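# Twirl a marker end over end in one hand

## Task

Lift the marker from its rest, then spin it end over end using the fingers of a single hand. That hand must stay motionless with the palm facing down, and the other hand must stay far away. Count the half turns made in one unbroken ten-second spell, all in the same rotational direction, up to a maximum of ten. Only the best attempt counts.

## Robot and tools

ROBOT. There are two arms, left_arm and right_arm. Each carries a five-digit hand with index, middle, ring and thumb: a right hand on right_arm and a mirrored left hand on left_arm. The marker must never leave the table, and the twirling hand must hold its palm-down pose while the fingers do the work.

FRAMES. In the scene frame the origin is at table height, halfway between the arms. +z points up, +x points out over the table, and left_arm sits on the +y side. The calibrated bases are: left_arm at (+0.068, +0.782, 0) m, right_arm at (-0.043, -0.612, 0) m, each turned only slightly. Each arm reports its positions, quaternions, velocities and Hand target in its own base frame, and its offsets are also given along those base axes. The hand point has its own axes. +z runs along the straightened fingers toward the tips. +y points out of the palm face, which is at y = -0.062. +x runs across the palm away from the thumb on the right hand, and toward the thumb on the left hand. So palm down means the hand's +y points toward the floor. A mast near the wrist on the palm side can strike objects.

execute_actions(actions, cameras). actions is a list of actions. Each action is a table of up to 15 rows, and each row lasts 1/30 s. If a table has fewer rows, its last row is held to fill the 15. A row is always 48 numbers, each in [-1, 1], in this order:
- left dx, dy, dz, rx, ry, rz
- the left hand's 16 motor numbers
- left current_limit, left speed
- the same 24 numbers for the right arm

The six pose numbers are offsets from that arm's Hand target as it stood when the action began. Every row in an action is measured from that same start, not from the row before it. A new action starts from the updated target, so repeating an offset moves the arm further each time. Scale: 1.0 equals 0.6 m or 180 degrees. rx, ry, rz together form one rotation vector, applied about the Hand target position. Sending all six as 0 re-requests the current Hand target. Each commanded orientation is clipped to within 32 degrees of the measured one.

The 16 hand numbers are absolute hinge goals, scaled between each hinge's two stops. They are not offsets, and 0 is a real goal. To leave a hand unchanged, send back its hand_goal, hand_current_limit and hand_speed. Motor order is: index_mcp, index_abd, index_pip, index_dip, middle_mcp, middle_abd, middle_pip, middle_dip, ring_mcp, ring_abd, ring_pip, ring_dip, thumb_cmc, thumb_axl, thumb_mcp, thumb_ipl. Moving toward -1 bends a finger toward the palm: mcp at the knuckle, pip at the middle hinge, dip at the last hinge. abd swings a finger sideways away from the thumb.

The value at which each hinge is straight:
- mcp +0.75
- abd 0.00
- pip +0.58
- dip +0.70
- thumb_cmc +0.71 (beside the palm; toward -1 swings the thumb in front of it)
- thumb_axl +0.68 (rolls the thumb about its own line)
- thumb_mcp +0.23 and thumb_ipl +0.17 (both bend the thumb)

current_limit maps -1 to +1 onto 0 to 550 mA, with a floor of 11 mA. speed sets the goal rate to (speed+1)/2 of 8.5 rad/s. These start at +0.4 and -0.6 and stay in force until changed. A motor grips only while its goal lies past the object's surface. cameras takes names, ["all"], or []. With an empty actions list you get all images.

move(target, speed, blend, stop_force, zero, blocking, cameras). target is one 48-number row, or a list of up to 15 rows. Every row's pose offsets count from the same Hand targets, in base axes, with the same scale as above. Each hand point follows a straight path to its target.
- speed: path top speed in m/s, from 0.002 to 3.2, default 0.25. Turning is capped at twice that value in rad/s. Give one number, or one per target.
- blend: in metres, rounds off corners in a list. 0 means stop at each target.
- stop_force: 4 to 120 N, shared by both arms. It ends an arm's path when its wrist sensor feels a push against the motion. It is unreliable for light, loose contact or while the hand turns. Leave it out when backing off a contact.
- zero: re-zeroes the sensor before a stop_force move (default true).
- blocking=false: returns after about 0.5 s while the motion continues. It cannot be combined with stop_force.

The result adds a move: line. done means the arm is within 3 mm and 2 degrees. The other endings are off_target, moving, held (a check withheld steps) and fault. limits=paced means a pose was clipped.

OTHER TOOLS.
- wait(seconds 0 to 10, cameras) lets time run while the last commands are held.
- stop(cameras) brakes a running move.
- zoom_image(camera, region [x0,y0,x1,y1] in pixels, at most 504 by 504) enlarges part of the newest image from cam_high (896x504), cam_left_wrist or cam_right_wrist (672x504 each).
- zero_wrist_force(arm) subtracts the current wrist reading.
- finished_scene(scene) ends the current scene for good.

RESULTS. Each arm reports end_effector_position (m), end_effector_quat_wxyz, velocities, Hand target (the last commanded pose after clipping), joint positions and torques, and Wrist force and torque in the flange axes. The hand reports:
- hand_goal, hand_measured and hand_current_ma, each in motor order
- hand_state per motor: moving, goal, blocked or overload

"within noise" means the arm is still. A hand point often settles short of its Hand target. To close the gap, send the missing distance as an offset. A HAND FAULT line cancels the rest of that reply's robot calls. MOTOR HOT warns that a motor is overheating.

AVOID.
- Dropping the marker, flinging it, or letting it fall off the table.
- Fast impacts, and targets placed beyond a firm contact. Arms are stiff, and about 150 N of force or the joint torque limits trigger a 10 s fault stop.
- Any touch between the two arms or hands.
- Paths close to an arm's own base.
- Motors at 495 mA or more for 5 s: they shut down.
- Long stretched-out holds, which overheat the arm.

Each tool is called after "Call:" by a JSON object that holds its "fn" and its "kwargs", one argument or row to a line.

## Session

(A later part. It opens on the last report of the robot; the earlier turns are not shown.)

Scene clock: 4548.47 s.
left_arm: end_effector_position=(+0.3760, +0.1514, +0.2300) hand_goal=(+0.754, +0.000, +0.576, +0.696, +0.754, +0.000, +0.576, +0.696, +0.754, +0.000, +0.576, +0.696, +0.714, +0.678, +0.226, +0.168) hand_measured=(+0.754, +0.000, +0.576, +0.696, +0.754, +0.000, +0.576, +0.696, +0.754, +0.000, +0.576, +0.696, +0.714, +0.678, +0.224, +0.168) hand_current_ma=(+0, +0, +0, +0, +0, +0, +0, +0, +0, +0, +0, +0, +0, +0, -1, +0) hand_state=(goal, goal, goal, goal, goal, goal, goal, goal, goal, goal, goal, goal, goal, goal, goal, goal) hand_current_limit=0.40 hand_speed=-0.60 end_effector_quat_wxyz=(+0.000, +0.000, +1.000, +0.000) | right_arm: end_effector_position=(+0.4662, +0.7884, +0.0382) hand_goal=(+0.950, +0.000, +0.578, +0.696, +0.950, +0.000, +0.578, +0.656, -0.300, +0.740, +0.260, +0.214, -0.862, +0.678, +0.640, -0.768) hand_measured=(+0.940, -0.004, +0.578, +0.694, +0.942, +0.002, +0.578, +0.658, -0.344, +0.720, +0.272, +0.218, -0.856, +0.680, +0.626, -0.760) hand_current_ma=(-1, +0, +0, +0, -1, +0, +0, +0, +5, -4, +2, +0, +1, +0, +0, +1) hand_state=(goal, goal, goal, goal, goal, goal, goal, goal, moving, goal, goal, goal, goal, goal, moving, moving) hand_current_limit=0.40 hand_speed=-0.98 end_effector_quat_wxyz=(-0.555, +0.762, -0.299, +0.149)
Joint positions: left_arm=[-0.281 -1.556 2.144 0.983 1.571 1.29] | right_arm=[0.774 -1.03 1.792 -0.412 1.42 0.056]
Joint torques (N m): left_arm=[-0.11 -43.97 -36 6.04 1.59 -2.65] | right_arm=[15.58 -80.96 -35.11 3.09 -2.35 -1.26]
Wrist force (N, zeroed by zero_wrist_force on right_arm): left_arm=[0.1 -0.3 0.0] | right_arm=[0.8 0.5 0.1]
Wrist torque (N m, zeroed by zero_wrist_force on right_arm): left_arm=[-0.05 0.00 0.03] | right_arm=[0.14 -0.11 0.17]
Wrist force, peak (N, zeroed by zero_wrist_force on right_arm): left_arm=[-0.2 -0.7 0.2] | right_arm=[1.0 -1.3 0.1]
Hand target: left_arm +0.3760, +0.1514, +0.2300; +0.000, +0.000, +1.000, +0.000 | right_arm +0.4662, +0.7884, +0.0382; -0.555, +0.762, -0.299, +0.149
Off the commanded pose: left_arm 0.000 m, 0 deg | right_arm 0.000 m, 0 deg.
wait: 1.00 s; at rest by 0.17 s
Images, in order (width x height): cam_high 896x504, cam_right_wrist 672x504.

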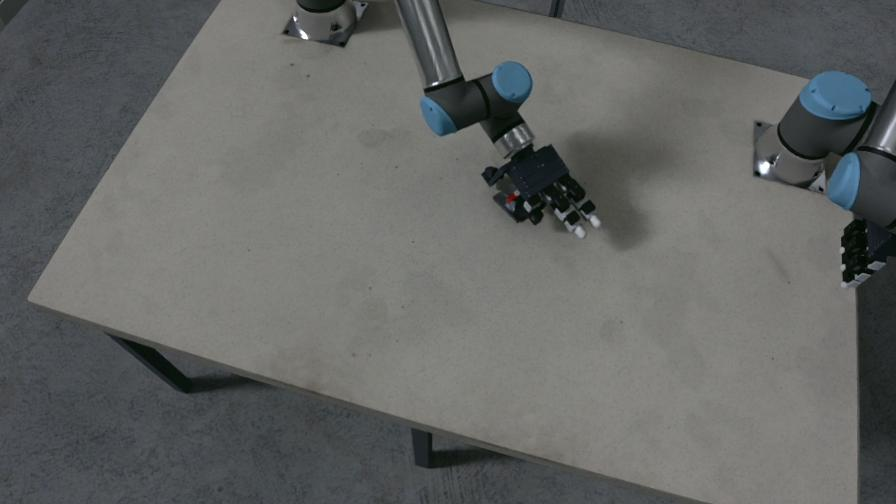

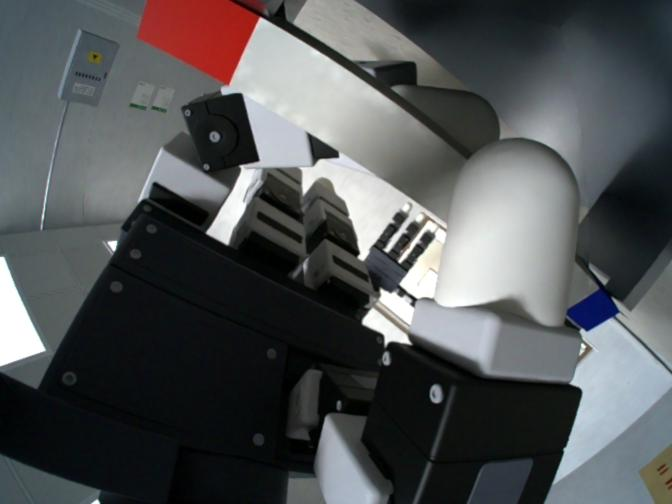

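Call:
{"fn": "move", "kwargs": {
  "target": [0,0,0,0,0,0,0.754,0,0.576,0.696,0.754,0,0.576,0.696,0.754,0,0.576,0.696,0.714,0.678,0.226,0.168,0.4,-0.6,0,0,0,0,0,0,0.95,0.0,0.577,0.696,0.95,0.0,0.577,0.656,-0.17,0.74,0.28,0.24,-0.862,0.677,0.75,-0.769,0.4,-0.93],
  "speed": 0.05
}}

Call:
{"fn": "wait", "kwargs": {
  "seconds": 0.5
}}

Call:
{"fn": "move", "kwargs": {
  "target": [0,0,0,0,0,0,0.754,0,0.576,0.696,0.754,0,0.576,0.696,0.754,0,0.576,0.696,0.714,0.678,0.226,0.168,0.4,-0.6,-0.0147,0.0073,0.0027,-0.0189,-0.0275,0.0222,0.95,0.0,0.577,0.696,0.95,0.0,0.577,0.656,-0.17,0.76,0.28,0.24,-0.845,0.677,0.75,-0.769,0.4,-0.93],
  "speed": 0.03,
  "cameras": ["cam_right_wrist","cam_high"]
}}

Call:
{"fn": "zoom_image", "kwargs": {
  "camera": "cam_high",
  "region": [480, 155, 560, 230]
}}

Scene clock: 4569.57 s.
left_arm: end_effector_position=(+0.3760, +0.1514, +0.2300) hand_goal=(+0.754, +0.000, +0.576, +0.696, +0.754, +0.000, +0.576, +0.696, +0.754, +0.000, +0.576, +0.696, +0.714, +0.678, +0.226, +0.168) hand_measured=(+0.754, +0.000, +0.576, +0.696, +0.754, +0.000, +0.576, +0.696, +0.754, +0.000, +0.576, +0.696, +0.714, +0.678, +0.224, +0.168) hand_current_ma=(+0, +0, +0, +0, +0, +0, +0, +0, +0, +0, +0, +0, +0, +0, -1, +0) hand_state=(goal, goal, goal, goal, goal, goal, goal, goal, goal, goal, goal, goal, goal, goal, goal, goal) hand_current_limit=0.40 hand_speed=-0.60 end_effector_quat_wxyz=(+0.000, +0.000, +1.000, +0.000) | right_arm: end_effector_position=(+0.4662, +0.7884, +0.0382) hand_goal=(+0.950, +0.000, +0.578, +0.696, +0.950, +0.000, +0.578, +0.656, -0.170, +0.740, +0.280, +0.240, -0.862, +0.678, +0.750, -0.768) hand_measured=(+0.940, -0.004, +0.578, +0.694, +0.942, +0.002, +0.578, +0.658, -0.174, +0.728, +0.278, +0.238, -0.856, +0.680, +0.742, -0.764) hand_current_ma=(-1, +0, +0, +0, -1, +0, +0, +0, +0, -1, +0, +0, +0, +0, -2, +0) hand_state=(goal, goal, goal, goal, goal, goal, goal, goal, goal, goal, goal, goal, goal, goal, goal, goal) hand_current_limit=0.40 hand_speed=-0.93 end_effector_quat_wxyz=(-0.555, +0.762, -0.299, +0.149)
Joint positions: left_arm=[-0.281 -1.556 2.144 0.983 1.571 1.29] | right_arm=[0.774 -1.03 1.792 -0.412 1.42 0.056]
Joint torques (N m): left_arm=[-1.54 -42.67 -35.82 5.98 1.39 -2.42] | right_arm=[15.66 -78.06 -34.66 2.79 -1.94 -0.8]
Wrist force (N, zeroed by zero_wrist_force on right_arm): left_arm=[0.0 -0.5 0.1] | right_arm=[0.7 0.3 0.3]
Wrist torque (N m, zeroed by zero_wrist_force on right_arm): left_arm=[-0.07 0.02 0.02] | right_arm=[0.08 -0.10 0.16]
Wrist force, peak (N, zeroed by zero_wrist_force on right_arm): left_arm=[0.2 -0.8 0.0] | right_arm=[1.0 0.4 0.2]
Hand target: left_arm +0.3760, +0.1514, +0.2300; +0.000, +0.000, +1.000, +0.000 | right_arm +0.4662, +0.7884, +0.0382; -0.555, +0.762, -0.299, +0.149
Off the commanded pose: left_arm 0.000 m, 0 deg | right_arm 0.000 m, 0 deg.
move: done

Scene clock: 4570.07 s.
left_arm: end_effector_position=(+0.3760, +0.1514, +0.2300) hand_goal=(+0.754, +0.000, +0.576, +0.696, +0.754, +0.000, +0.576, +0.696, +0.754, +0.000, +0.576, +0.696, +0.714, +0.678, +0.226, +0.168) hand_measured=(+0.754, +0.000, +0.576, +0.696, +0.754, +0.000, +0.576, +0.696, +0.754, +0.000, +0.576, +0.696, +0.714, +0.678, +0.224, +0.168) hand_current_ma=(+0, +0, +0, +0, +0, +0, +0, +0, +0, +0, +0, +0, +0, +0, -1, +0) hand_state=(goal, goal, goal, goal, goal, goal, goal, goal, goal, goal, goal, goal, goal, goal, goal, goal) hand_current_limit=0.40 hand_speed=-0.60 end_effector_quat_wxyz=(+0.000, +0.000, +1.000, +0.000) | right_arm: end_effector_position=(+0.4662, +0.7884, +0.0382) hand_goal=(+0.950, +0.000, +0.578, +0.696, +0.950, +0.000, +0.578, +0.656, -0.170, +0.740, +0.280, +0.240, -0.862, +0.678, +0.750, -0.768) hand_measured=(+0.940, -0.004, +0.578, +0.694, +0.942, +0.002, +0.578, +0.658, -0.174, +0.728, +0.278, +0.238, -0.856, +0.680, +0.742, -0.764) hand_current_ma=(-1, +0, +0, +0, -1, +0, +0, +0, +0, -1, +0, +0, +0, +0, -2, +0) hand_state=(goal, goal, goal, goal, goal, goal, goal, goal, goal, goal, goal, goal, goal, goal, goal, goal) hand_current_limit=0.40 hand_speed=-0.93 end_effector_quat_wxyz=(-0.555, +0.762, -0.299, +0.149)
Joint positions: left_arm=[-0.281 -1.556 2.144 0.983 1.571 1.29] | right_arm=[0.774 -1.03 1.792 -0.412 1.42 0.056]
Joint torques (N m): left_arm=[-1.17 -42.12 -35.5 6.17 1.59 -2.81] | right_arm=[15.21 -77.76 -34.68 3.01 -2.02 -0.54]
Wrist force (N, zeroed by zero_wrist_force on right_arm): left_arm=[-0.1 -0.5 0.1] | right_arm=[0.8 0.4 0.1]
Wrist torque (N m, zeroed by zero_wrist_force on right_arm): left_arm=[-0.08 0.03 0.01] | right_arm=[0.11 -0.11 0.17]
Wrist force, peak (N, zeroed by zero_wrist_force on right_arm): left_arm=[-0.1 -0.7 -0.1] | right_arm=[0.7 0.6 0.2]
Hand target: left_arm +0.3760, +0.1514, +0.2300; +0.000, +0.000, +1.000, +0.000 | right_arm +0.4662, +0.7884, +0.0382; -0.555, +0.762, -0.299, +0.149
Off the commanded pose: left_arm 0.000 m, 0 deg | right_arm 0.000 m, 0 deg.
wait: 0.50 s; at rest by 0.17 s

Scene clock: 4572.43 s.
left_arm: end_effector_position=(+0.3760, +0.1514, +0.2300) hand_goal=(+0.754, +0.000, +0.576, +0.696, +0.754, +0.000, +0.576, +0.696, +0.754, +0.000, +0.576, +0.696, +0.714, +0.678, +0.226, +0.168) hand_measured=(+0.754, +0.000, +0.576, +0.696, +0.754, +0.000, +0.576, +0.696, +0.754, +0.000, +0.576, +0.696, +0.714, +0.678, +0.224, +0.168) hand_current_ma=(+0, +0, +0, +0, +0, +0, +0, +0, +0, +0, +0, +0, +0, +0, -1, +0) hand_state=(goal, goal, goal, goal, goal, goal, goal, goal, goal, goal, goal, goal, goal, goal, goal, goal) hand_current_limit=0.40 hand_speed=-0.60 end_effector_quat_wxyz=(+0.000, +0.000, +1.000, +0.000) | right_arm: end_effector_position=(+0.4573, +0.7929, +0.0398) hand_goal=(+0.950, +0.000, +0.578, +0.696, +0.950, +0.000, +0.578, +0.656, -0.170, +0.760, +0.280, +0.240, -0.844, +0.678, +0.750, -0.768) hand_measured=(+0.940, -0.004, +0.578, +0.694, +0.942, +0.002, +0.578, +0.658, -0.174, +0.750, +0.278, +0.238, -0.844, +0.680, +0.742, -0.766) hand_current_ma=(-1, +0, +0, +0, -1, +0, +0, +0, +0, -1, +0, +0, +0, +0, -2, +0) hand_state=(goal, goal, goal, goal, goal, goal, goal, goal, goal, goal, goal, goal, goal, goal, goal, goal) hand_current_limit=0.40 hand_speed=-0.93 end_effector_quat_wxyz=(-0.550, +0.781, -0.243, +0.171) end_effector_velocity=(+0.000, +0.000, +0.000) end_effector_angular_velocity=(+0.003, +0.004, -0.002)
Joint positions: left_arm=[-0.281 -1.556 2.144 0.983 1.571 1.29] | right_arm=[0.792 -1.034 1.788 -0.406 1.406 -0.06]
Joint velocities: left_arm=[within noise] | right_arm=[0 0 0 0 0 0.005]
Joint torques (N m): left_arm=[-0.13 -43.37 -36.2 6.25 1.47 -2.61] | right_arm=[2.9 -80.64 -37.21 2.54 -1.99 1.93]
Wrist force (N, zeroed by zero_wrist_force on right_arm): left_arm=[-0.1 -0.4 0.0] | right_arm=[0.2 0.1 -0.3]
Wrist torque (N m, zeroed by zero_wrist_force on right_arm): left_arm=[-0.05 0.03 0.01] | right_arm=[0.05 -0.02 0.08]
Wrist force, peak (N, zeroed by zero_wrist_force on right_arm): left_arm=[-0.2 -0.9 -0.2] | right_arm=[0.8 0.6 0.2]
Hand target: left_arm +0.3760, +0.1514, +0.2300; +0.000, +0.000, +1.000, +0.000 | right_arm +0.4574, +0.7928, +0.0398; -0.550, +0.781, -0.243, +0.171
Off the commanded pose: left_arm 0.000 m, 0 deg | right_arm 0.000 m, 0 deg.
move: done
Images, in order (width x height): cam_high 896x504, cam_right_wrist 672x504.

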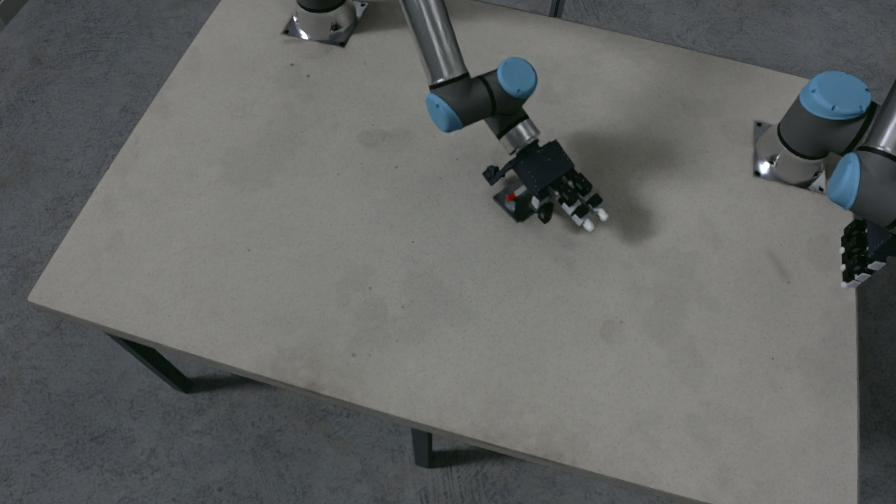

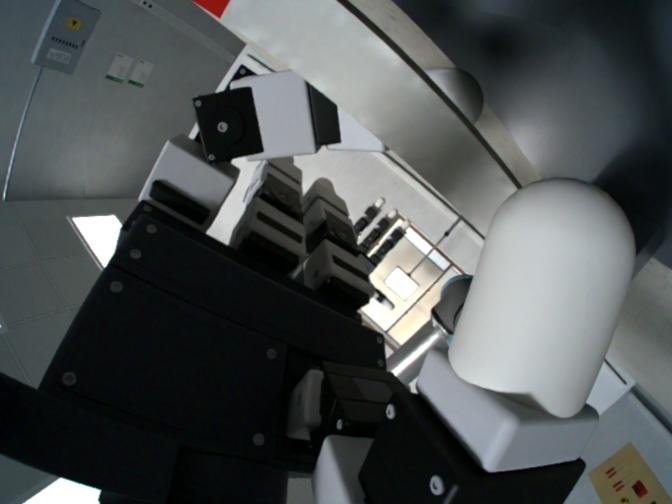

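Scaled by 6.300 from the camera's 896x504 image, which has a finer 1280x720 frame.

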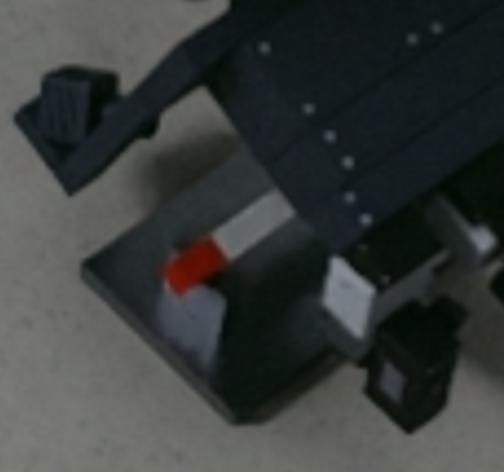

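Call:
{"fn": "zoom_image", "kwargs": {
  "camera": "cam_high",
  "region": [490, 180, 540, 225]
}}

Call:
{"fn": "zoom_image", "kwargs": {
  "camera": "cam_right_wrist",
  "region": [200, 0, 660, 300]
}}

Scaled by 10.080 from the camera's 896x504 image, which has a finer 1280x720 frame.

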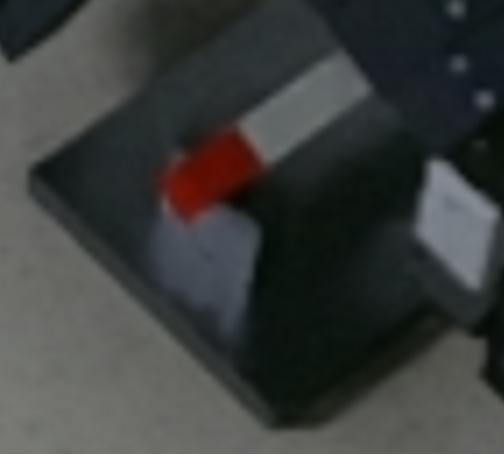

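Scaled by 1.096 from the camera's 672x504 image, which has a finer 960x720 frame.

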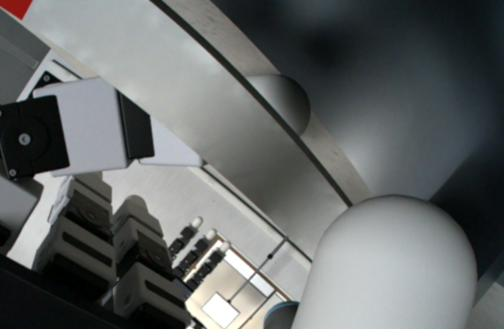

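Call:
{"fn": "move", "kwargs": {
  "target": [0,0,0,0,0,0,0.754,0,0.576,0.696,0.754,0,0.576,0.696,0.754,0,0.576,0.696,0.714,0.678,0.226,0.168,0.4,-0.6,0,0,0,0,0,0,0.95,0.0,0.577,0.696,0.95,0.0,0.577,0.656,-0.40,0.755,0.24,0.22,-0.845,0.677,0.56,-0.769,0.4,-0.95],
  "speed": 0.06
}}

Call:
{"fn": "wait", "kwargs": {
  "seconds": 0.5,
  "cameras": ["cam_right_wrist","cam_high"]
}}

Call:
{"fn": "zoom_image", "kwargs": {
  "camera": "cam_high",
  "region": [490, 180, 540, 225]
}}

Scene clock: 4586.93 s.
left_arm: end_effector_position=(+0.3760, +0.1514, +0.2300) hand_goal=(+0.754, +0.000, +0.576, +0.696, +0.754, +0.000, +0.576, +0.696, +0.754, +0.000, +0.576, +0.696, +0.714, +0.678, +0.226, +0.168) hand_measured=(+0.754, +0.000, +0.576, +0.696, +0.754, +0.000, +0.576, +0.696, +0.754, +0.000, +0.576, +0.696, +0.714, +0.678, +0.224, +0.168) hand_current_ma=(+0, +0, +0, +0, +0, +0, +0, +0, +0, +0, +0, +0, +0, +0, -1, +0) hand_state=(goal, goal, goal, goal, goal, goal, goal, goal, goal, goal, goal, goal, goal, goal, goal, goal) hand_current_limit=0.40 hand_speed=-0.60 end_effector_quat_wxyz=(+0.000, +0.000, +1.000, +0.000) | right_arm: end_effector_position=(+0.4574, +0.7928, +0.0398) hand_goal=(+0.950, +0.000, +0.578, +0.696, +0.950, +0.000, +0.578, +0.656, -0.400, +0.756, +0.240, +0.220, -0.844, +0.678, +0.560, -0.768) hand_measured=(+0.940, -0.004, +0.578, +0.694, +0.942, +0.002, +0.578, +0.658, -0.322, +0.750, +0.248, +0.224, -0.844, +0.680, +0.618, -0.764) hand_current_ma=(-1, +0, +0, +0, -1, +0, +0, +0, +30, -1, +1, +0, +0, +0, +18, +0) hand_state=(goal, goal, goal, goal, goal, goal, goal, goal, moving, goal, moving, goal, goal, goal, moving, goal) hand_current_limit=0.40 hand_speed=-0.95 end_effector_quat_wxyz=(-0.550, +0.781, -0.243, +0.171)
Joint positions: left_arm=[-0.281 -1.556 2.144 0.983 1.571 1.29] | right_arm=[0.791 -1.034 1.788 -0.406 1.406 -0.06]
Joint torques (N m): left_arm=[-0.91 -40.44 -35.47 6.01 1.34 -2.54] | right_arm=[-20.62 -55.23 -26.68 -2.43 2.62 2.82]
Wrist force (N, zeroed by zero_wrist_force on right_arm): left_arm=[-0.3 -0.5 -0.1] | right_arm=[0.4 -0.4 -0.3]
Wrist torque (N m, zeroed by zero_wrist_force on right_arm): left_arm=[-0.06 0.05 0.00] | right_arm=[0.04 -0.04 0.03]
Wrist force, peak (N, zeroed by zero_wrist_force on right_arm): left_arm=[0.0 -0.7 -0.2] | right_arm=[0.6 0.2 -0.5]
Hand target: left_arm +0.3760, +0.1514, +0.2300; +0.000, +0.000, +1.000, +0.000 | right_arm +0.4574, +0.7928, +0.0398; -0.550, +0.781, -0.243, +0.171
Off the commanded pose: left_arm 0.000 m, 0 deg | right_arm 0.000 m, 0 deg.
move: done

Scene clock: 4587.43 s.
left_arm: end_effector_position=(+0.3760, +0.1514, +0.2300) hand_goal=(+0.754, +0.000, +0.576, +0.696, +0.754, +0.000, +0.576, +0.696, +0.754, +0.000, +0.576, +0.696, +0.714, +0.678, +0.226, +0.168) hand_measured=(+0.754, +0.000, +0.576, +0.696, +0.754, +0.000, +0.576, +0.696, +0.754, +0.000, +0.576, +0.696, +0.714, +0.678, +0.224, +0.168) hand_current_ma=(+0, +0, +0, +0, +0, +0, +0, +0, +0, +0, +0, +0, +0, +0, -1, +0) hand_state=(goal, goal, goal, goal, goal, goal, goal, goal, goal, goal, goal, goal, goal, goal, goal, goal) hand_current_limit=0.40 hand_speed=-0.60 end_effector_quat_wxyz=(+0.000, +0.000, +1.000, +0.000) | right_arm: end_effector_position=(+0.4574, +0.7928, +0.0398) hand_goal=(+0.950, +0.000, +0.578, +0.696, +0.950, +0.000, +0.578, +0.656, -0.400, +0.756, +0.240, +0.220, -0.844, +0.678, +0.560, -0.768) hand_measured=(+0.940, -0.004, +0.578, +0.694, +0.942, +0.002, +0.578, +0.658, -0.326, +0.750, +0.256, +0.224, -0.840, +0.680, +0.614, -0.762) hand_current_ma=(-1, +0, +0, +0, -1, +0, +0, +0, +88, -1, +4, +0, +0, +0, +69, +1) hand_state=(goal, goal, goal, goal, goal, goal, goal, goal, blocked, goal, goal, goal, goal, goal, blocked, goal) hand_current_limit=0.40 hand_speed=-0.95 end_effector_quat_wxyz=(-0.550, +0.781, -0.243, +0.171)
Joint positions: left_arm=[-0.281 -1.556 2.144 0.983 1.571 1.29] | right_arm=[0.791 -1.034 1.788 -0.406 1.406 -0.06]
Joint torques (N m): left_arm=[-0.6 -42.11 -35.13 5.93 1.55 -2.57] | right_arm=[-19.54 -54.6 -26.35 -2.41 2.46 2.76]
Wrist force (N, zeroed by zero_wrist_force on right_arm): left_arm=[0.1 -0.6 -0.1] | right_arm=[0.6 -1.7 -0.2]
Wrist torque (N m, zeroed by zero_wrist_force on right_arm): left_arm=[-0.07 -0.01 0.03] | right_arm=[-0.08 -0.04 -0.02]
Wrist force, peak (N, zeroed by zero_wrist_force on right_arm): left_arm=[0.0 -0.8 -0.2] | right_arm=[0.7 -1.9 -0.5]
Hand target: left_arm +0.3760, +0.1514, +0.2300; +0.000, +0.000, +1.000, +0.000 | right_arm +0.4574, +0.7928, +0.0398; -0.550, +0.781, -0.243, +0.171
Off the commanded pose: left_arm 0.000 m, 0 deg | right_arm 0.000 m, 0 deg.
wait: 0.50 s; at rest by 0.23 s
Images, in order (width x height): cam_high 896x504, cam_right_wrist 672x504.

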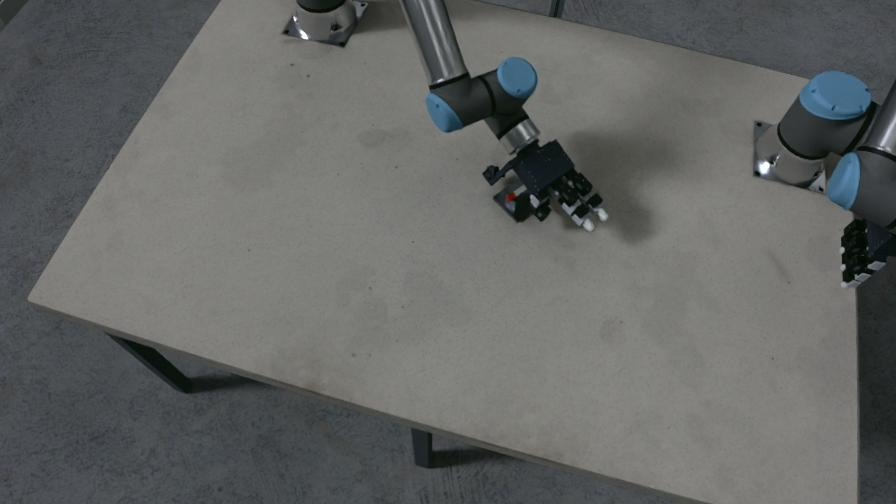

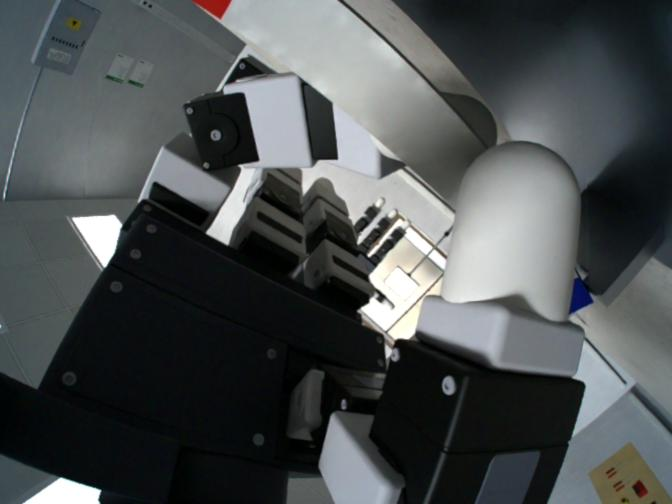

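Scaled by 10.080 from the camera's 896x504 image, which has a finer 1280x720 frame.

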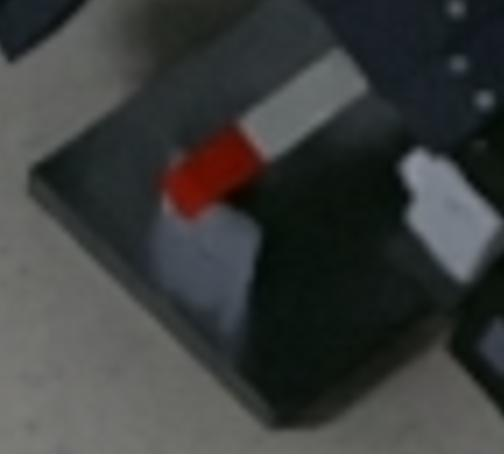

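Call:
{"fn": "move", "kwargs": {
  "target": [0,0,0,0,0,0,0.754,0,0.576,0.696,0.754,0,0.576,0.696,0.754,0,0.576,0.696,0.714,0.678,0.226,0.168,0.4,-0.6,0,0,0,0,0,0,0.95,0.0,0.577,0.696,0.95,0.0,0.577,0.656,-0.46,0.76,0.20,0.20,-0.845,0.677,0.555,-0.769,0.4,-0.95],
  "speed": 0.06
}}

Call:
{"fn": "move", "kwargs": {
  "target": [
    [0,0,0,0,0,0,0.754,0,0.576,0.696,0.754,0,0.576,0.696,0.754,0,0.576,0.696,0.714,0.678,0.226,0.168,0.4,-0.6,0,0,0.05,0,0,0,0.95,0.0,0.577,0.696,0.95,0.0,0.577,0.656,-0.46,0.76,0.20,0.20,-0.845,0.677,0.555,-0.769,0.4,-0.95],
    [0,0,0,0,0,0,0.754,0,0.576,0.696,0.754,0,0.576,0.696,0.754,0,0.576,0.696,0.714,0.678,0.226,0.168,0.4,-0.6,0,0,0.2,0,0,0,0.95,0.0,0.577,0.696,0.95,0.0,0.577,0.656,-0.46,0.76,0.20,0.20,-0.845,0.677,0.555,-0.769,0.4,-0.95]
  ],
  "speed": [0.03,0.12],
  "blend": [0.01,0],
  "cameras": ["cam_right_wrist","cam_high"]
}}

Call:
{"fn": "zoom_image", "kwargs": {
  "camera": "cam_high",
  "region": [480, 130, 560, 225]
}}

Scene clock: 4601.77 s.
left_arm: end_effector_position=(+0.3760, +0.1514, +0.2300) hand_goal=(+0.754, +0.000, +0.576, +0.696, +0.754, +0.000, +0.576, +0.696, +0.754, +0.000, +0.576, +0.696, +0.714, +0.678, +0.226, +0.168) hand_measured=(+0.754, +0.000, +0.576, +0.696, +0.754, +0.000, +0.576, +0.696, +0.754, +0.000, +0.576, +0.696, +0.714, +0.678, +0.224, +0.168) hand_current_ma=(+0, +0, +0, +0, +0, +0, +0, +0, +0, +0, +0, +0, +0, +0, -1, +0) hand_state=(goal, goal, goal, goal, goal, goal, goal, goal, goal, goal, goal, goal, goal, goal, goal, goal) hand_current_limit=0.40 hand_speed=-0.60 end_effector_quat_wxyz=(+0.000, +0.000, +1.000, +0.000) | right_arm: end_effector_position=(+0.4574, +0.7928, +0.0398) hand_goal=(+0.950, +0.000, +0.578, +0.696, +0.950, +0.000, +0.578, +0.656, -0.460, +0.760, +0.200, +0.200, -0.844, +0.678, +0.556, -0.768) hand_measured=(+0.940, -0.004, +0.578, +0.694, +0.942, +0.002, +0.578, +0.658, -0.334, +0.752, +0.256, +0.218, -0.840, +0.680, +0.612, -0.760) hand_current_ma=(-1, +0, +0, +0, -1, +0, +0, +0, +259, -1, +45, +5, +0, +0, +78, +2) hand_state=(goal, goal, goal, goal, goal, goal, goal, goal, blocked, goal, blocked, goal, goal, goal, blocked, goal) hand_current_limit=0.40 hand_speed=-0.95 end_effector_quat_wxyz=(-0.550, +0.781, -0.243, +0.171)
Joint positions: left_arm=[-0.281 -1.556 2.144 0.983 1.571 1.29] | right_arm=[0.791 -1.034 1.788 -0.406 1.406 -0.06]
Joint torques (N m): left_arm=[-1.82 -40.72 -35.6 5.71 1.82 -2.6] | right_arm=[-21.53 -54.57 -26.3 -2.36 2.49 2.57]
Wrist force (N, zeroed by zero_wrist_force on right_arm): left_arm=[0.2 -0.5 0.0] | right_arm=[0.2 -3.1 0.3]
Wrist torque (N m, zeroed by zero_wrist_force on right_arm): left_arm=[-0.08 -0.02 0.04] | right_arm=[-0.13 0.00 -0.07]
Wrist force, peak (N, zeroed by zero_wrist_force on right_arm): left_arm=[-0.2 -0.9 0.2] | right_arm=[0.2 -3.1 0.3]
Hand target: left_arm +0.3760, +0.1514, +0.2300; +0.000, +0.000, +1.000, +0.000 | right_arm +0.4574, +0.7928, +0.0398; -0.550, +0.781, -0.243, +0.171
Off the commanded pose: left_arm 0.000 m, 0 deg | right_arm 0.000 m, 0 deg.
move: done

Scene clock: 4603.93 s.
left_arm: end_effector_position=(+0.3760, +0.1514, +0.2300) hand_goal=(+0.754, +0.000, +0.576, +0.696, +0.754, +0.000, +0.576, +0.696, +0.754, +0.000, +0.576, +0.696, +0.714, +0.678, +0.226, +0.168) hand_measured=(+0.754, +0.000, +0.576, +0.696, +0.754, +0.000, +0.576, +0.696, +0.754, +0.000, +0.576, +0.696, +0.714, +0.678, +0.224, +0.168) hand_current_ma=(+0, +0, +0, +0, +0, +0, +0, +0, +0, +0, +0, +0, +0, +0, -1, +0) hand_state=(goal, goal, goal, goal, goal, goal, goal, goal, goal, goal, goal, goal, goal, goal, goal, goal) hand_current_limit=0.40 hand_speed=-0.60 end_effector_quat_wxyz=(+0.000, +0.000, +1.000, +0.000) | right_arm: end_effector_position=(+0.4574, +0.7928, +0.1598) hand_goal=(+0.950, +0.000, +0.578, +0.696, +0.950, +0.000, +0.578, +0.656, -0.460, +0.760, +0.200, +0.200, -0.844, +0.678, +0.556, -0.768) hand_measured=(+0.940, -0.004, +0.578, +0.694, +0.942, +0.002, +0.578, +0.658, -0.340, +0.752, +0.256, +0.218, -0.838, +0.680, +0.612, -0.748) hand_current_ma=(-1, +0, +0, +0, -1, +0, +0, +0, +232, -1, +45, +5, +0, +0, +78, +10) hand_state=(goal, goal, goal, goal, goal, goal, goal, goal, blocked, goal, blocked, goal, goal, goal, blocked, goal) hand_current_limit=0.40 hand_speed=-0.95 end_effector_quat_wxyz=(-0.550, +0.781, -0.243, +0.171)
Joint positions: left_arm=[-0.281 -1.556 2.144 0.983 1.571 1.29] | right_arm=[0.791 -1.156 1.72 -0.216 1.406 -0.06]
Joint torques (N m): left_arm=[-0.4 -42.83 -35.42 5.84 1.37 -2.4] | right_arm=[-11.78 -63.04 -33.13 -1.35 1.28 0.42]
Wrist force (N, zeroed by zero_wrist_force on right_arm): left_arm=[0.0 -0.3 -0.1] | right_arm=[0.5 0.4 -0.4]
Wrist torque (N m, zeroed by zero_wrist_force on right_arm): left_arm=[-0.04 0.01 0.02] | right_arm=[0.08 -0.07 0.11]
Wrist force, peak (N, zeroed by zero_wrist_force on right_arm): left_arm=[-0.2 -0.7 -0.1] | right_arm=[0.8 -3.0 0.1]
Hand target: left_arm +0.3760, +0.1514, +0.2300; +0.000, +0.000, +1.000, +0.000 | right_arm +0.4574, +0.7928, +0.1598; -0.550, +0.781, -0.243, +0.171
Off the commanded pose: left_arm 0.000 m, 0 deg | right_arm 0.000 m, 0 deg.
move: done
Images, in order (width x height): cam_high 896x504, cam_right_wrist 672x504.

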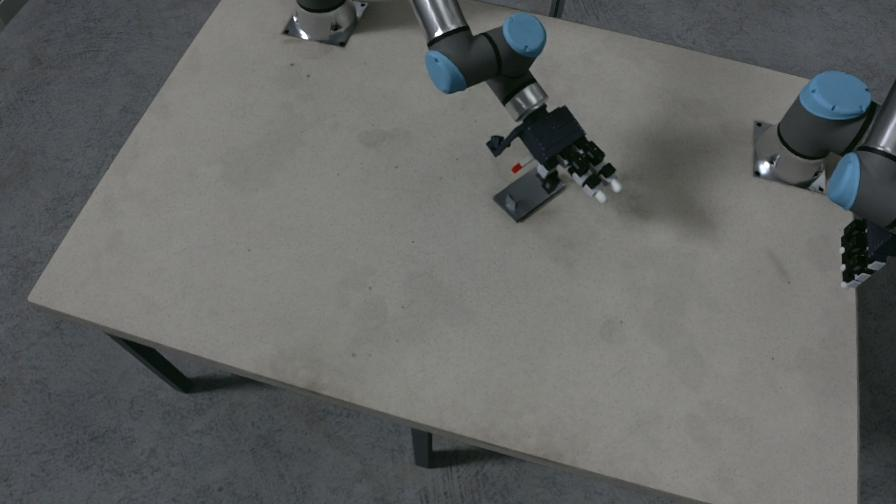

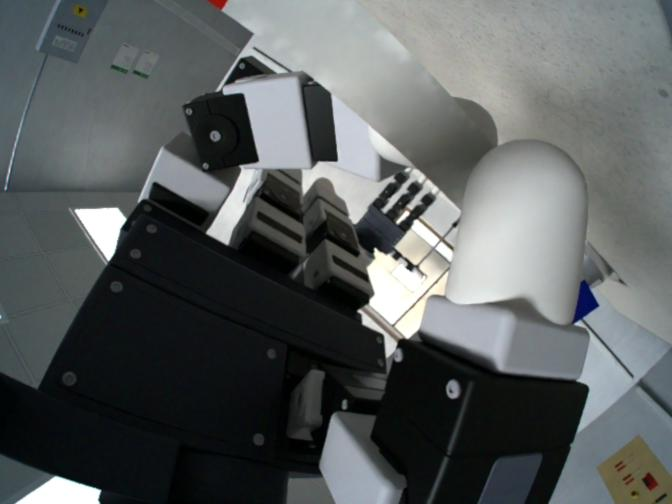

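Scaled by 5.305 from the camera's 896x504 image, which has a finer 1280x720 frame.

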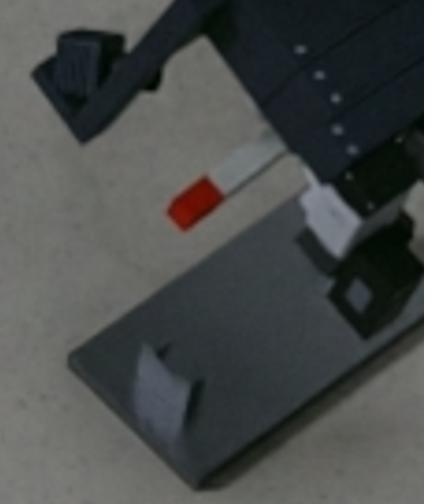

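Call:
{"fn": "move", "kwargs": {
  "target": [0,0,0,0,0,0,0.754,0,0.576,0.696,0.754,0,0.576,0.696,0.754,0,0.576,0.696,0.714,0.678,0.226,0.168,0.4,-0.6,-0.0557,-0.2063,-0.07,0.0910,-0.0637,0,0.95,0.0,0.577,0.696,0.95,0.0,0.577,0.656,-0.46,0.76,0.20,0.20,-0.845,0.677,0.555,-0.769,0.4,-0.95],
  "speed": 0.15,
  "cameras": ["cam_right_wrist","cam_high"]
}}

Call:
{"fn": "zoom_image", "kwargs": {
  "camera": "cam_high",
  "region": [440, 100, 580, 205]
}}

Scene clock: 4617.40 s.
left_arm: end_effector_position=(+0.3760, +0.1514, +0.2300) hand_goal=(+0.754, +0.000, +0.576, +0.696, +0.754, +0.000, +0.576, +0.696, +0.754, +0.000, +0.576, +0.696, +0.714, +0.678, +0.226, +0.168) hand_measured=(+0.754, +0.000, +0.576, +0.696, +0.754, +0.000, +0.576, +0.696, +0.754, +0.000, +0.576, +0.696, +0.714, +0.678, +0.224, +0.168) hand_current_ma=(+0, +0, +0, +0, +0, +0, +0, +0, +0, +0, +0, +0, +0, +0, -1, +0) hand_state=(goal, goal, goal, goal, goal, goal, goal, goal, goal, goal, goal, goal, goal, goal, goal, goal) hand_current_limit=0.40 hand_speed=-0.60 end_effector_quat_wxyz=(+0.000, +0.000, +1.000, +0.000) | right_arm: end_effector_position=(+0.4240, +0.6690, +0.1179) hand_goal=(+0.950, +0.000, +0.578, +0.696, +0.950, +0.000, +0.578, +0.656, -0.460, +0.760, +0.200, +0.200, -0.844, +0.678, +0.556, -0.768) hand_measured=(+0.940, -0.004, +0.578, +0.694, +0.942, +0.002, +0.578, +0.658, -0.342, +0.752, +0.256, +0.218, -0.838, +0.680, +0.612, -0.746) hand_current_ma=(-1, +0, +0, +0, -1, +0, +0, +0, +226, -1, +45, +5, +0, +0, +78, +12) hand_state=(goal, goal, goal, goal, goal, goal, goal, goal, blocked, goal, blocked, goal, goal, goal, blocked, blocked) hand_current_limit=0.40 hand_speed=-0.95 end_effector_quat_wxyz=(+0.676, -0.674, +0.209, -0.212) end_effector_velocity=(+0.000, -0.001, +0.000) end_effector_angular_velocity=(+0.001, -0.003, -0.001)
Joint positions: left_arm=[-0.281 -1.556 2.144 0.983 1.571 1.29] | right_arm=[0.657 -1.302 2.208 -0.911 1.262 -0.001]
Joint velocities: left_arm=[within noise] | right_arm=[-0.001 0 0.003 -0.006 0 -0.001]
Joint torques (N m): left_arm=[-0.17 -41.75 -35.17 6.29 1.55 -2.58] | right_arm=[8.21 -30.85 -21.03 -5.54 1.89 -2.41]
Wrist force (N, zeroed by zero_wrist_force on right_arm): left_arm=[-0.2 -0.7 -0.1] | right_arm=[0.6 0.8 -1.3]
Wrist torque (N m, zeroed by zero_wrist_force on right_arm): left_arm=[-0.08 0.03 0.01] | right_arm=[0.13 0.02 0.12]
Wrist force, peak (N, zeroed by zero_wrist_force on right_arm): left_arm=[-0.2 -1.0 -0.1] | right_arm=[1.0 1.5 -2.6]
Hand target: left_arm +0.3760, +0.1514, +0.2300; +0.000, +0.000, +1.000, +0.000 | right_arm +0.4239, +0.6690, +0.1178; +0.676, -0.674, +0.209, -0.212
Off the commanded pose: left_arm 0.000 m, 0 deg | right_arm 0.000 m, 0 deg.
move: done
Images, in order (width x height): cam_high 896x504, cam_right_wrist 672x504.

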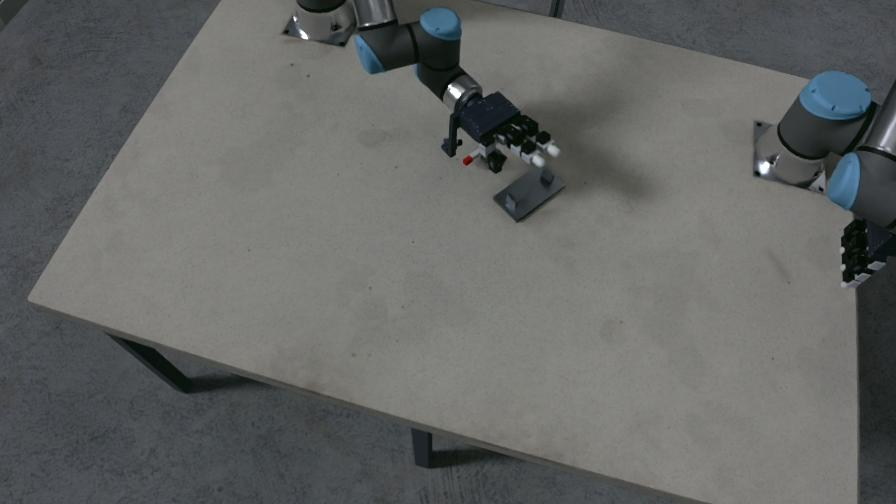

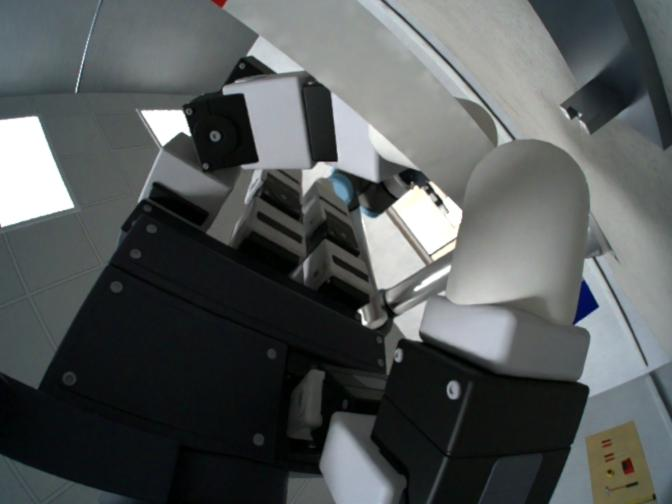

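Scaled by 3.600 from the camera's 896x504 image, which has a finer 1280x720 frame.

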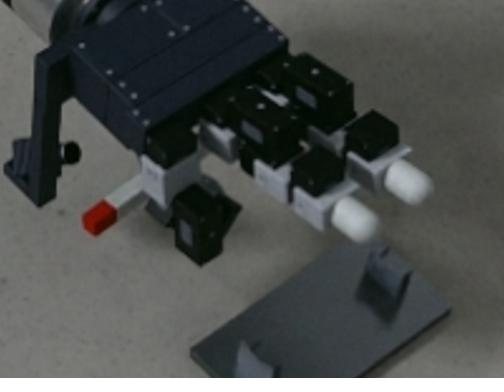

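Call:
{"fn": "execute_actions", "kwargs": {
  "actions": [
    [[0,0,0,0,0,0,0.754,0,0.576,0.696,0.754,0,0.576,0.696,0.754,0,0.576,0.696,0.714,0.678,0.226,0.168,0.4,-0.6,0,0,0,0,0,0,0.30,0.343,0.504,-0.70,0.95,0.0,0.577,0.656,-0.46,0.76,0.20,0.20,-0.845,0.677,0.555,-0.769,0.4,-0.5]],
    [[0,0,0,0,0,0,0.754,0,0.576,0.696,0.754,0,0.576,0.696,0.754,0,0.576,0.696,0.714,0.678,0.226,0.168,0.4,-0.6,0,0,0,0,0,0,0.05,0.343,0.504,-0.70,0.95,0.0,0.577,0.656,-0.46,0.76,0.20,0.20,-0.845,0.677,0.555,-0.769,0.4,-0.5]],
    [[0,0,0,0,0,0,0.754,0,0.576,0.696,0.754,0,0.576,0.696,0.754,0,0.576,0.696,0.714,0.678,0.226,0.168,0.4,-0.6,0,0,0,0,0,0,-0.3,0.343,0.504,-0.70,0.95,0.0,0.577,0.656,-0.46,0.76,0.20,0.20,-0.845,0.677,0.555,-0.769,0.4,-0.6]],
    [[0,0,0,0,0,0,0.754,0,0.576,0.696,0.754,0,0.576,0.696,0.754,0,0.576,0.696,0.714,0.678,0.226,0.168,0.4,-0.6,0,0,0,0,0,0,-0.47,0.343,0.504,-0.70,0.95,0.0,0.577,0.656,-0.46,0.76,0.20,0.20,-0.845,0.677,0.555,-0.769,0.4,-0.8]]
  ],
  "cameras": ["cam_right_wrist","cam_high"]
}}

Scene clock: 4704.20 s.
left_arm: end_effector_position=(+0.3760, +0.1514, +0.2300) hand_goal=(+0.754, +0.000, +0.576, +0.696, +0.754, +0.000, +0.576, +0.696, +0.754, +0.000, +0.576, +0.696, +0.714, +0.678, +0.226, +0.168) hand_measured=(+0.754, +0.000, +0.576, +0.696, +0.754, +0.000, +0.576, +0.696, +0.754, +0.000, +0.576, +0.696, +0.714, +0.678, +0.224, +0.168) hand_current_ma=(+0, +0, +0, +0, +0, +0, +0, +0, +0, +0, +0, +0, +0, +0, -1, +0) hand_state=(goal, goal, goal, goal, goal, goal, goal, goal, goal, goal, goal, goal, goal, goal, goal, goal) hand_current_limit=0.40 hand_speed=-0.60 end_effector_quat_wxyz=(+0.000, +0.000, +1.000, +0.000) | right_arm: end_effector_position=(+0.4239, +0.6690, +0.1178) hand_goal=(-0.470, +0.344, +0.504, -0.700, +0.950, +0.000, +0.578, +0.656, -0.460, +0.760, +0.200, +0.200, -0.844, +0.678, +0.556, -0.768) hand_measured=(-0.468, +0.340, +0.504, -0.698, +0.942, +0.002, +0.578, +0.658, -0.342, +0.752, +0.256, +0.218, -0.840, +0.680, +0.612, -0.746) hand_current_ma=(+0, +0, +0, +0, -1, +0, +0, +0, +223, -1, +45, +5, +0, +0, +78, +14) hand_state=(goal, goal, goal, goal, goal, goal, goal, goal, blocked, goal, blocked, goal, goal, goal, blocked, blocked) hand_current_limit=0.40 hand_speed=-0.80 end_effector_quat_wxyz=(+0.676, -0.674, +0.209, -0.212)
Joint positions: left_arm=[-0.281 -1.556 2.144 0.983 1.571 1.29] | right_arm=[0.657 -1.302 2.208 -0.911 1.262 -0.001]
Joint torques (N m): left_arm=[0.07 -42.22 -35.42 5.73 1.47 -2.6] | right_arm=[18.44 -31.09 -22.81 -4.52 2.53 -2.18]
Wrist force (N, zeroed by zero_wrist_force on right_arm): left_arm=[-0.2 -0.3 -0.1] | right_arm=[0.5 1.0 -1.3]
Wrist torque (N m, zeroed by zero_wrist_force on right_arm): left_arm=[-0.04 0.04 0.00] | right_arm=[0.22 0.03 0.11]
Wrist force, peak (N, zeroed by zero_wrist_force on right_arm): left_arm=[0.2 -0.8 0.0] | right_arm=[0.5 1.0 -1.3]
Hand target: left_arm +0.3760, +0.1514, +0.2300; +0.000, +0.000, +1.000, +0.000 | right_arm +0.4239, +0.6690, +0.1178; +0.676, -0.674, +0.209, -0.212
Off the commanded pose: left_arm 0.000 m, 0 deg | right_arm 0.000 m, 0 deg.
Images, in order (width x height): cam_high 896x504, cam_right_wrist 672x504.

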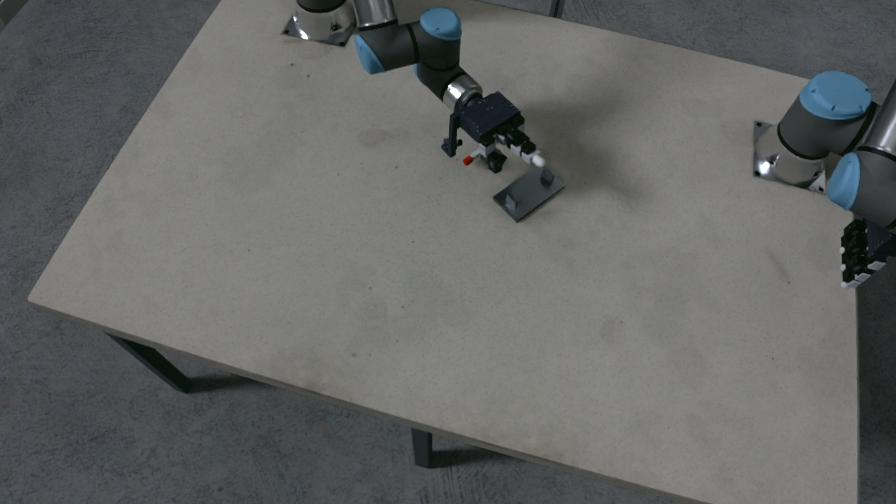

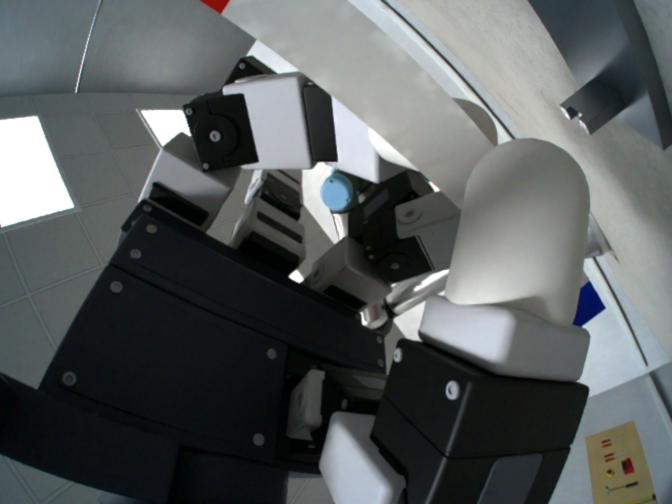

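Call:
{"fn": "execute_actions", "kwargs": {
  "actions": [
    [[0,0,0,0,0,0,0.754,0,0.576,0.696,0.754,0,0.576,0.696,0.754,0,0.576,0.696,0.714,0.678,0.226,0.168,0.4,-0.6,0,0,0,0,0,0,-0.489,0.343,0.504,-0.696,0.95,0.0,0.577,0.656,-0.46,0.76,0.20,0.20,-0.845,0.677,0.555,-0.769,0.4,-0.8]],
    [[0,0,0,0,0,0,0.754,0,0.576,0.696,0.754,0,0.576,0.696,0.754,0,0.576,0.696,0.714,0.678,0.226,0.168,0.4,-0.6,0,0,0,0,0,0,-0.51,0.245,0.504,-0.312,0.95,0.0,0.577,0.656,-0.46,0.76,0.20,0.20,-0.845,0.677,0.555,-0.769,0.4,-0.8]]
  ],
  "cameras": ["cam_right_wrist"]
}}

Scene clock: 4739.47 s.
left_arm: end_effector_position=(+0.3760, +0.1514, +0.2300) hand_goal=(+0.754, +0.000, +0.576, +0.696, +0.754, +0.000, +0.576, +0.696, +0.754, +0.000, +0.576, +0.696, +0.714, +0.678, +0.226, +0.168) hand_measured=(+0.754, +0.000, +0.576, +0.696, +0.754, +0.000, +0.576, +0.696, +0.754, +0.000, +0.576, +0.696, +0.714, +0.678, +0.224, +0.168) hand_current_ma=(+0, +0, +0, +0, +0, +0, +0, +0, +0, +0, +0, +0, +0, +0, -1, +0) hand_state=(goal, goal, goal, goal, goal, goal, goal, goal, goal, goal, goal, goal, goal, goal, goal, goal) hand_current_limit=0.40 hand_speed=-0.60 end_effector_quat_wxyz=(+0.000, +0.000, +1.000, +0.000) | right_arm: end_effector_position=(+0.4239, +0.6690, +0.1178) hand_goal=(-0.510, +0.246, +0.504, -0.312, +0.950, +0.000, +0.578, +0.656, -0.460, +0.760, +0.200, +0.200, -0.844, +0.678, +0.556, -0.768) hand_measured=(-0.510, +0.248, +0.504, -0.316, +0.942, +0.002, +0.578, +0.658, -0.342, +0.752, +0.256, +0.218, -0.838, +0.680, +0.612, -0.746) hand_current_ma=(+0, +0, +0, +0, -1, +0, +0, +0, +223, -1, +45, +5, +0, +0, +78, +14) hand_state=(goal, goal, goal, goal, goal, goal, goal, goal, blocked, goal, blocked, goal, goal, goal, blocked, blocked) hand_current_limit=0.40 hand_speed=-0.80 end_effector_quat_wxyz=(+0.676, -0.674, +0.209, -0.212)
Joint positions: left_arm=[-0.281 -1.556 2.144 0.983 1.571 1.29] | right_arm=[0.657 -1.302 2.208 -0.911 1.262 -0.001]
Joint torques (N m): left_arm=[0.34 -43.63 -35.35 5.94 1.5 -2.51] | right_arm=[17.22 -33.93 -27.8 -1.56 1.34 -1.59]
Wrist force (N, zeroed by zero_wrist_force on right_arm): left_arm=[0.1 -0.4 0.0] | right_arm=[0.6 0.7 -1.1]
Wrist torque (N m, zeroed by zero_wrist_force on right_arm): left_arm=[-0.06 0.00 0.03] | right_arm=[0.16 0.01 0.11]
Wrist force, peak (N, zeroed by zero_wrist_force on right_arm): left_arm=[0.1 -0.8 -0.1] | right_arm=[0.8 0.9 -1.5]
Hand target: left_arm +0.3760, +0.1514, +0.2300; +0.000, +0.000, +1.000, +0.000 | right_arm +0.4239, +0.6690, +0.1178; +0.676, -0.674, +0.209, -0.212
Off the commanded pose: left_arm 0.000 m, 0 deg | right_arm 0.000 m, 0 deg.
Images, in order (width x height): cam_right_wrist 672x504.

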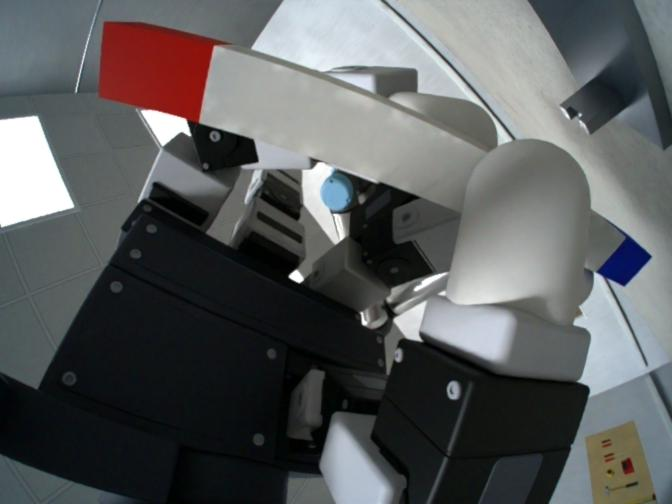

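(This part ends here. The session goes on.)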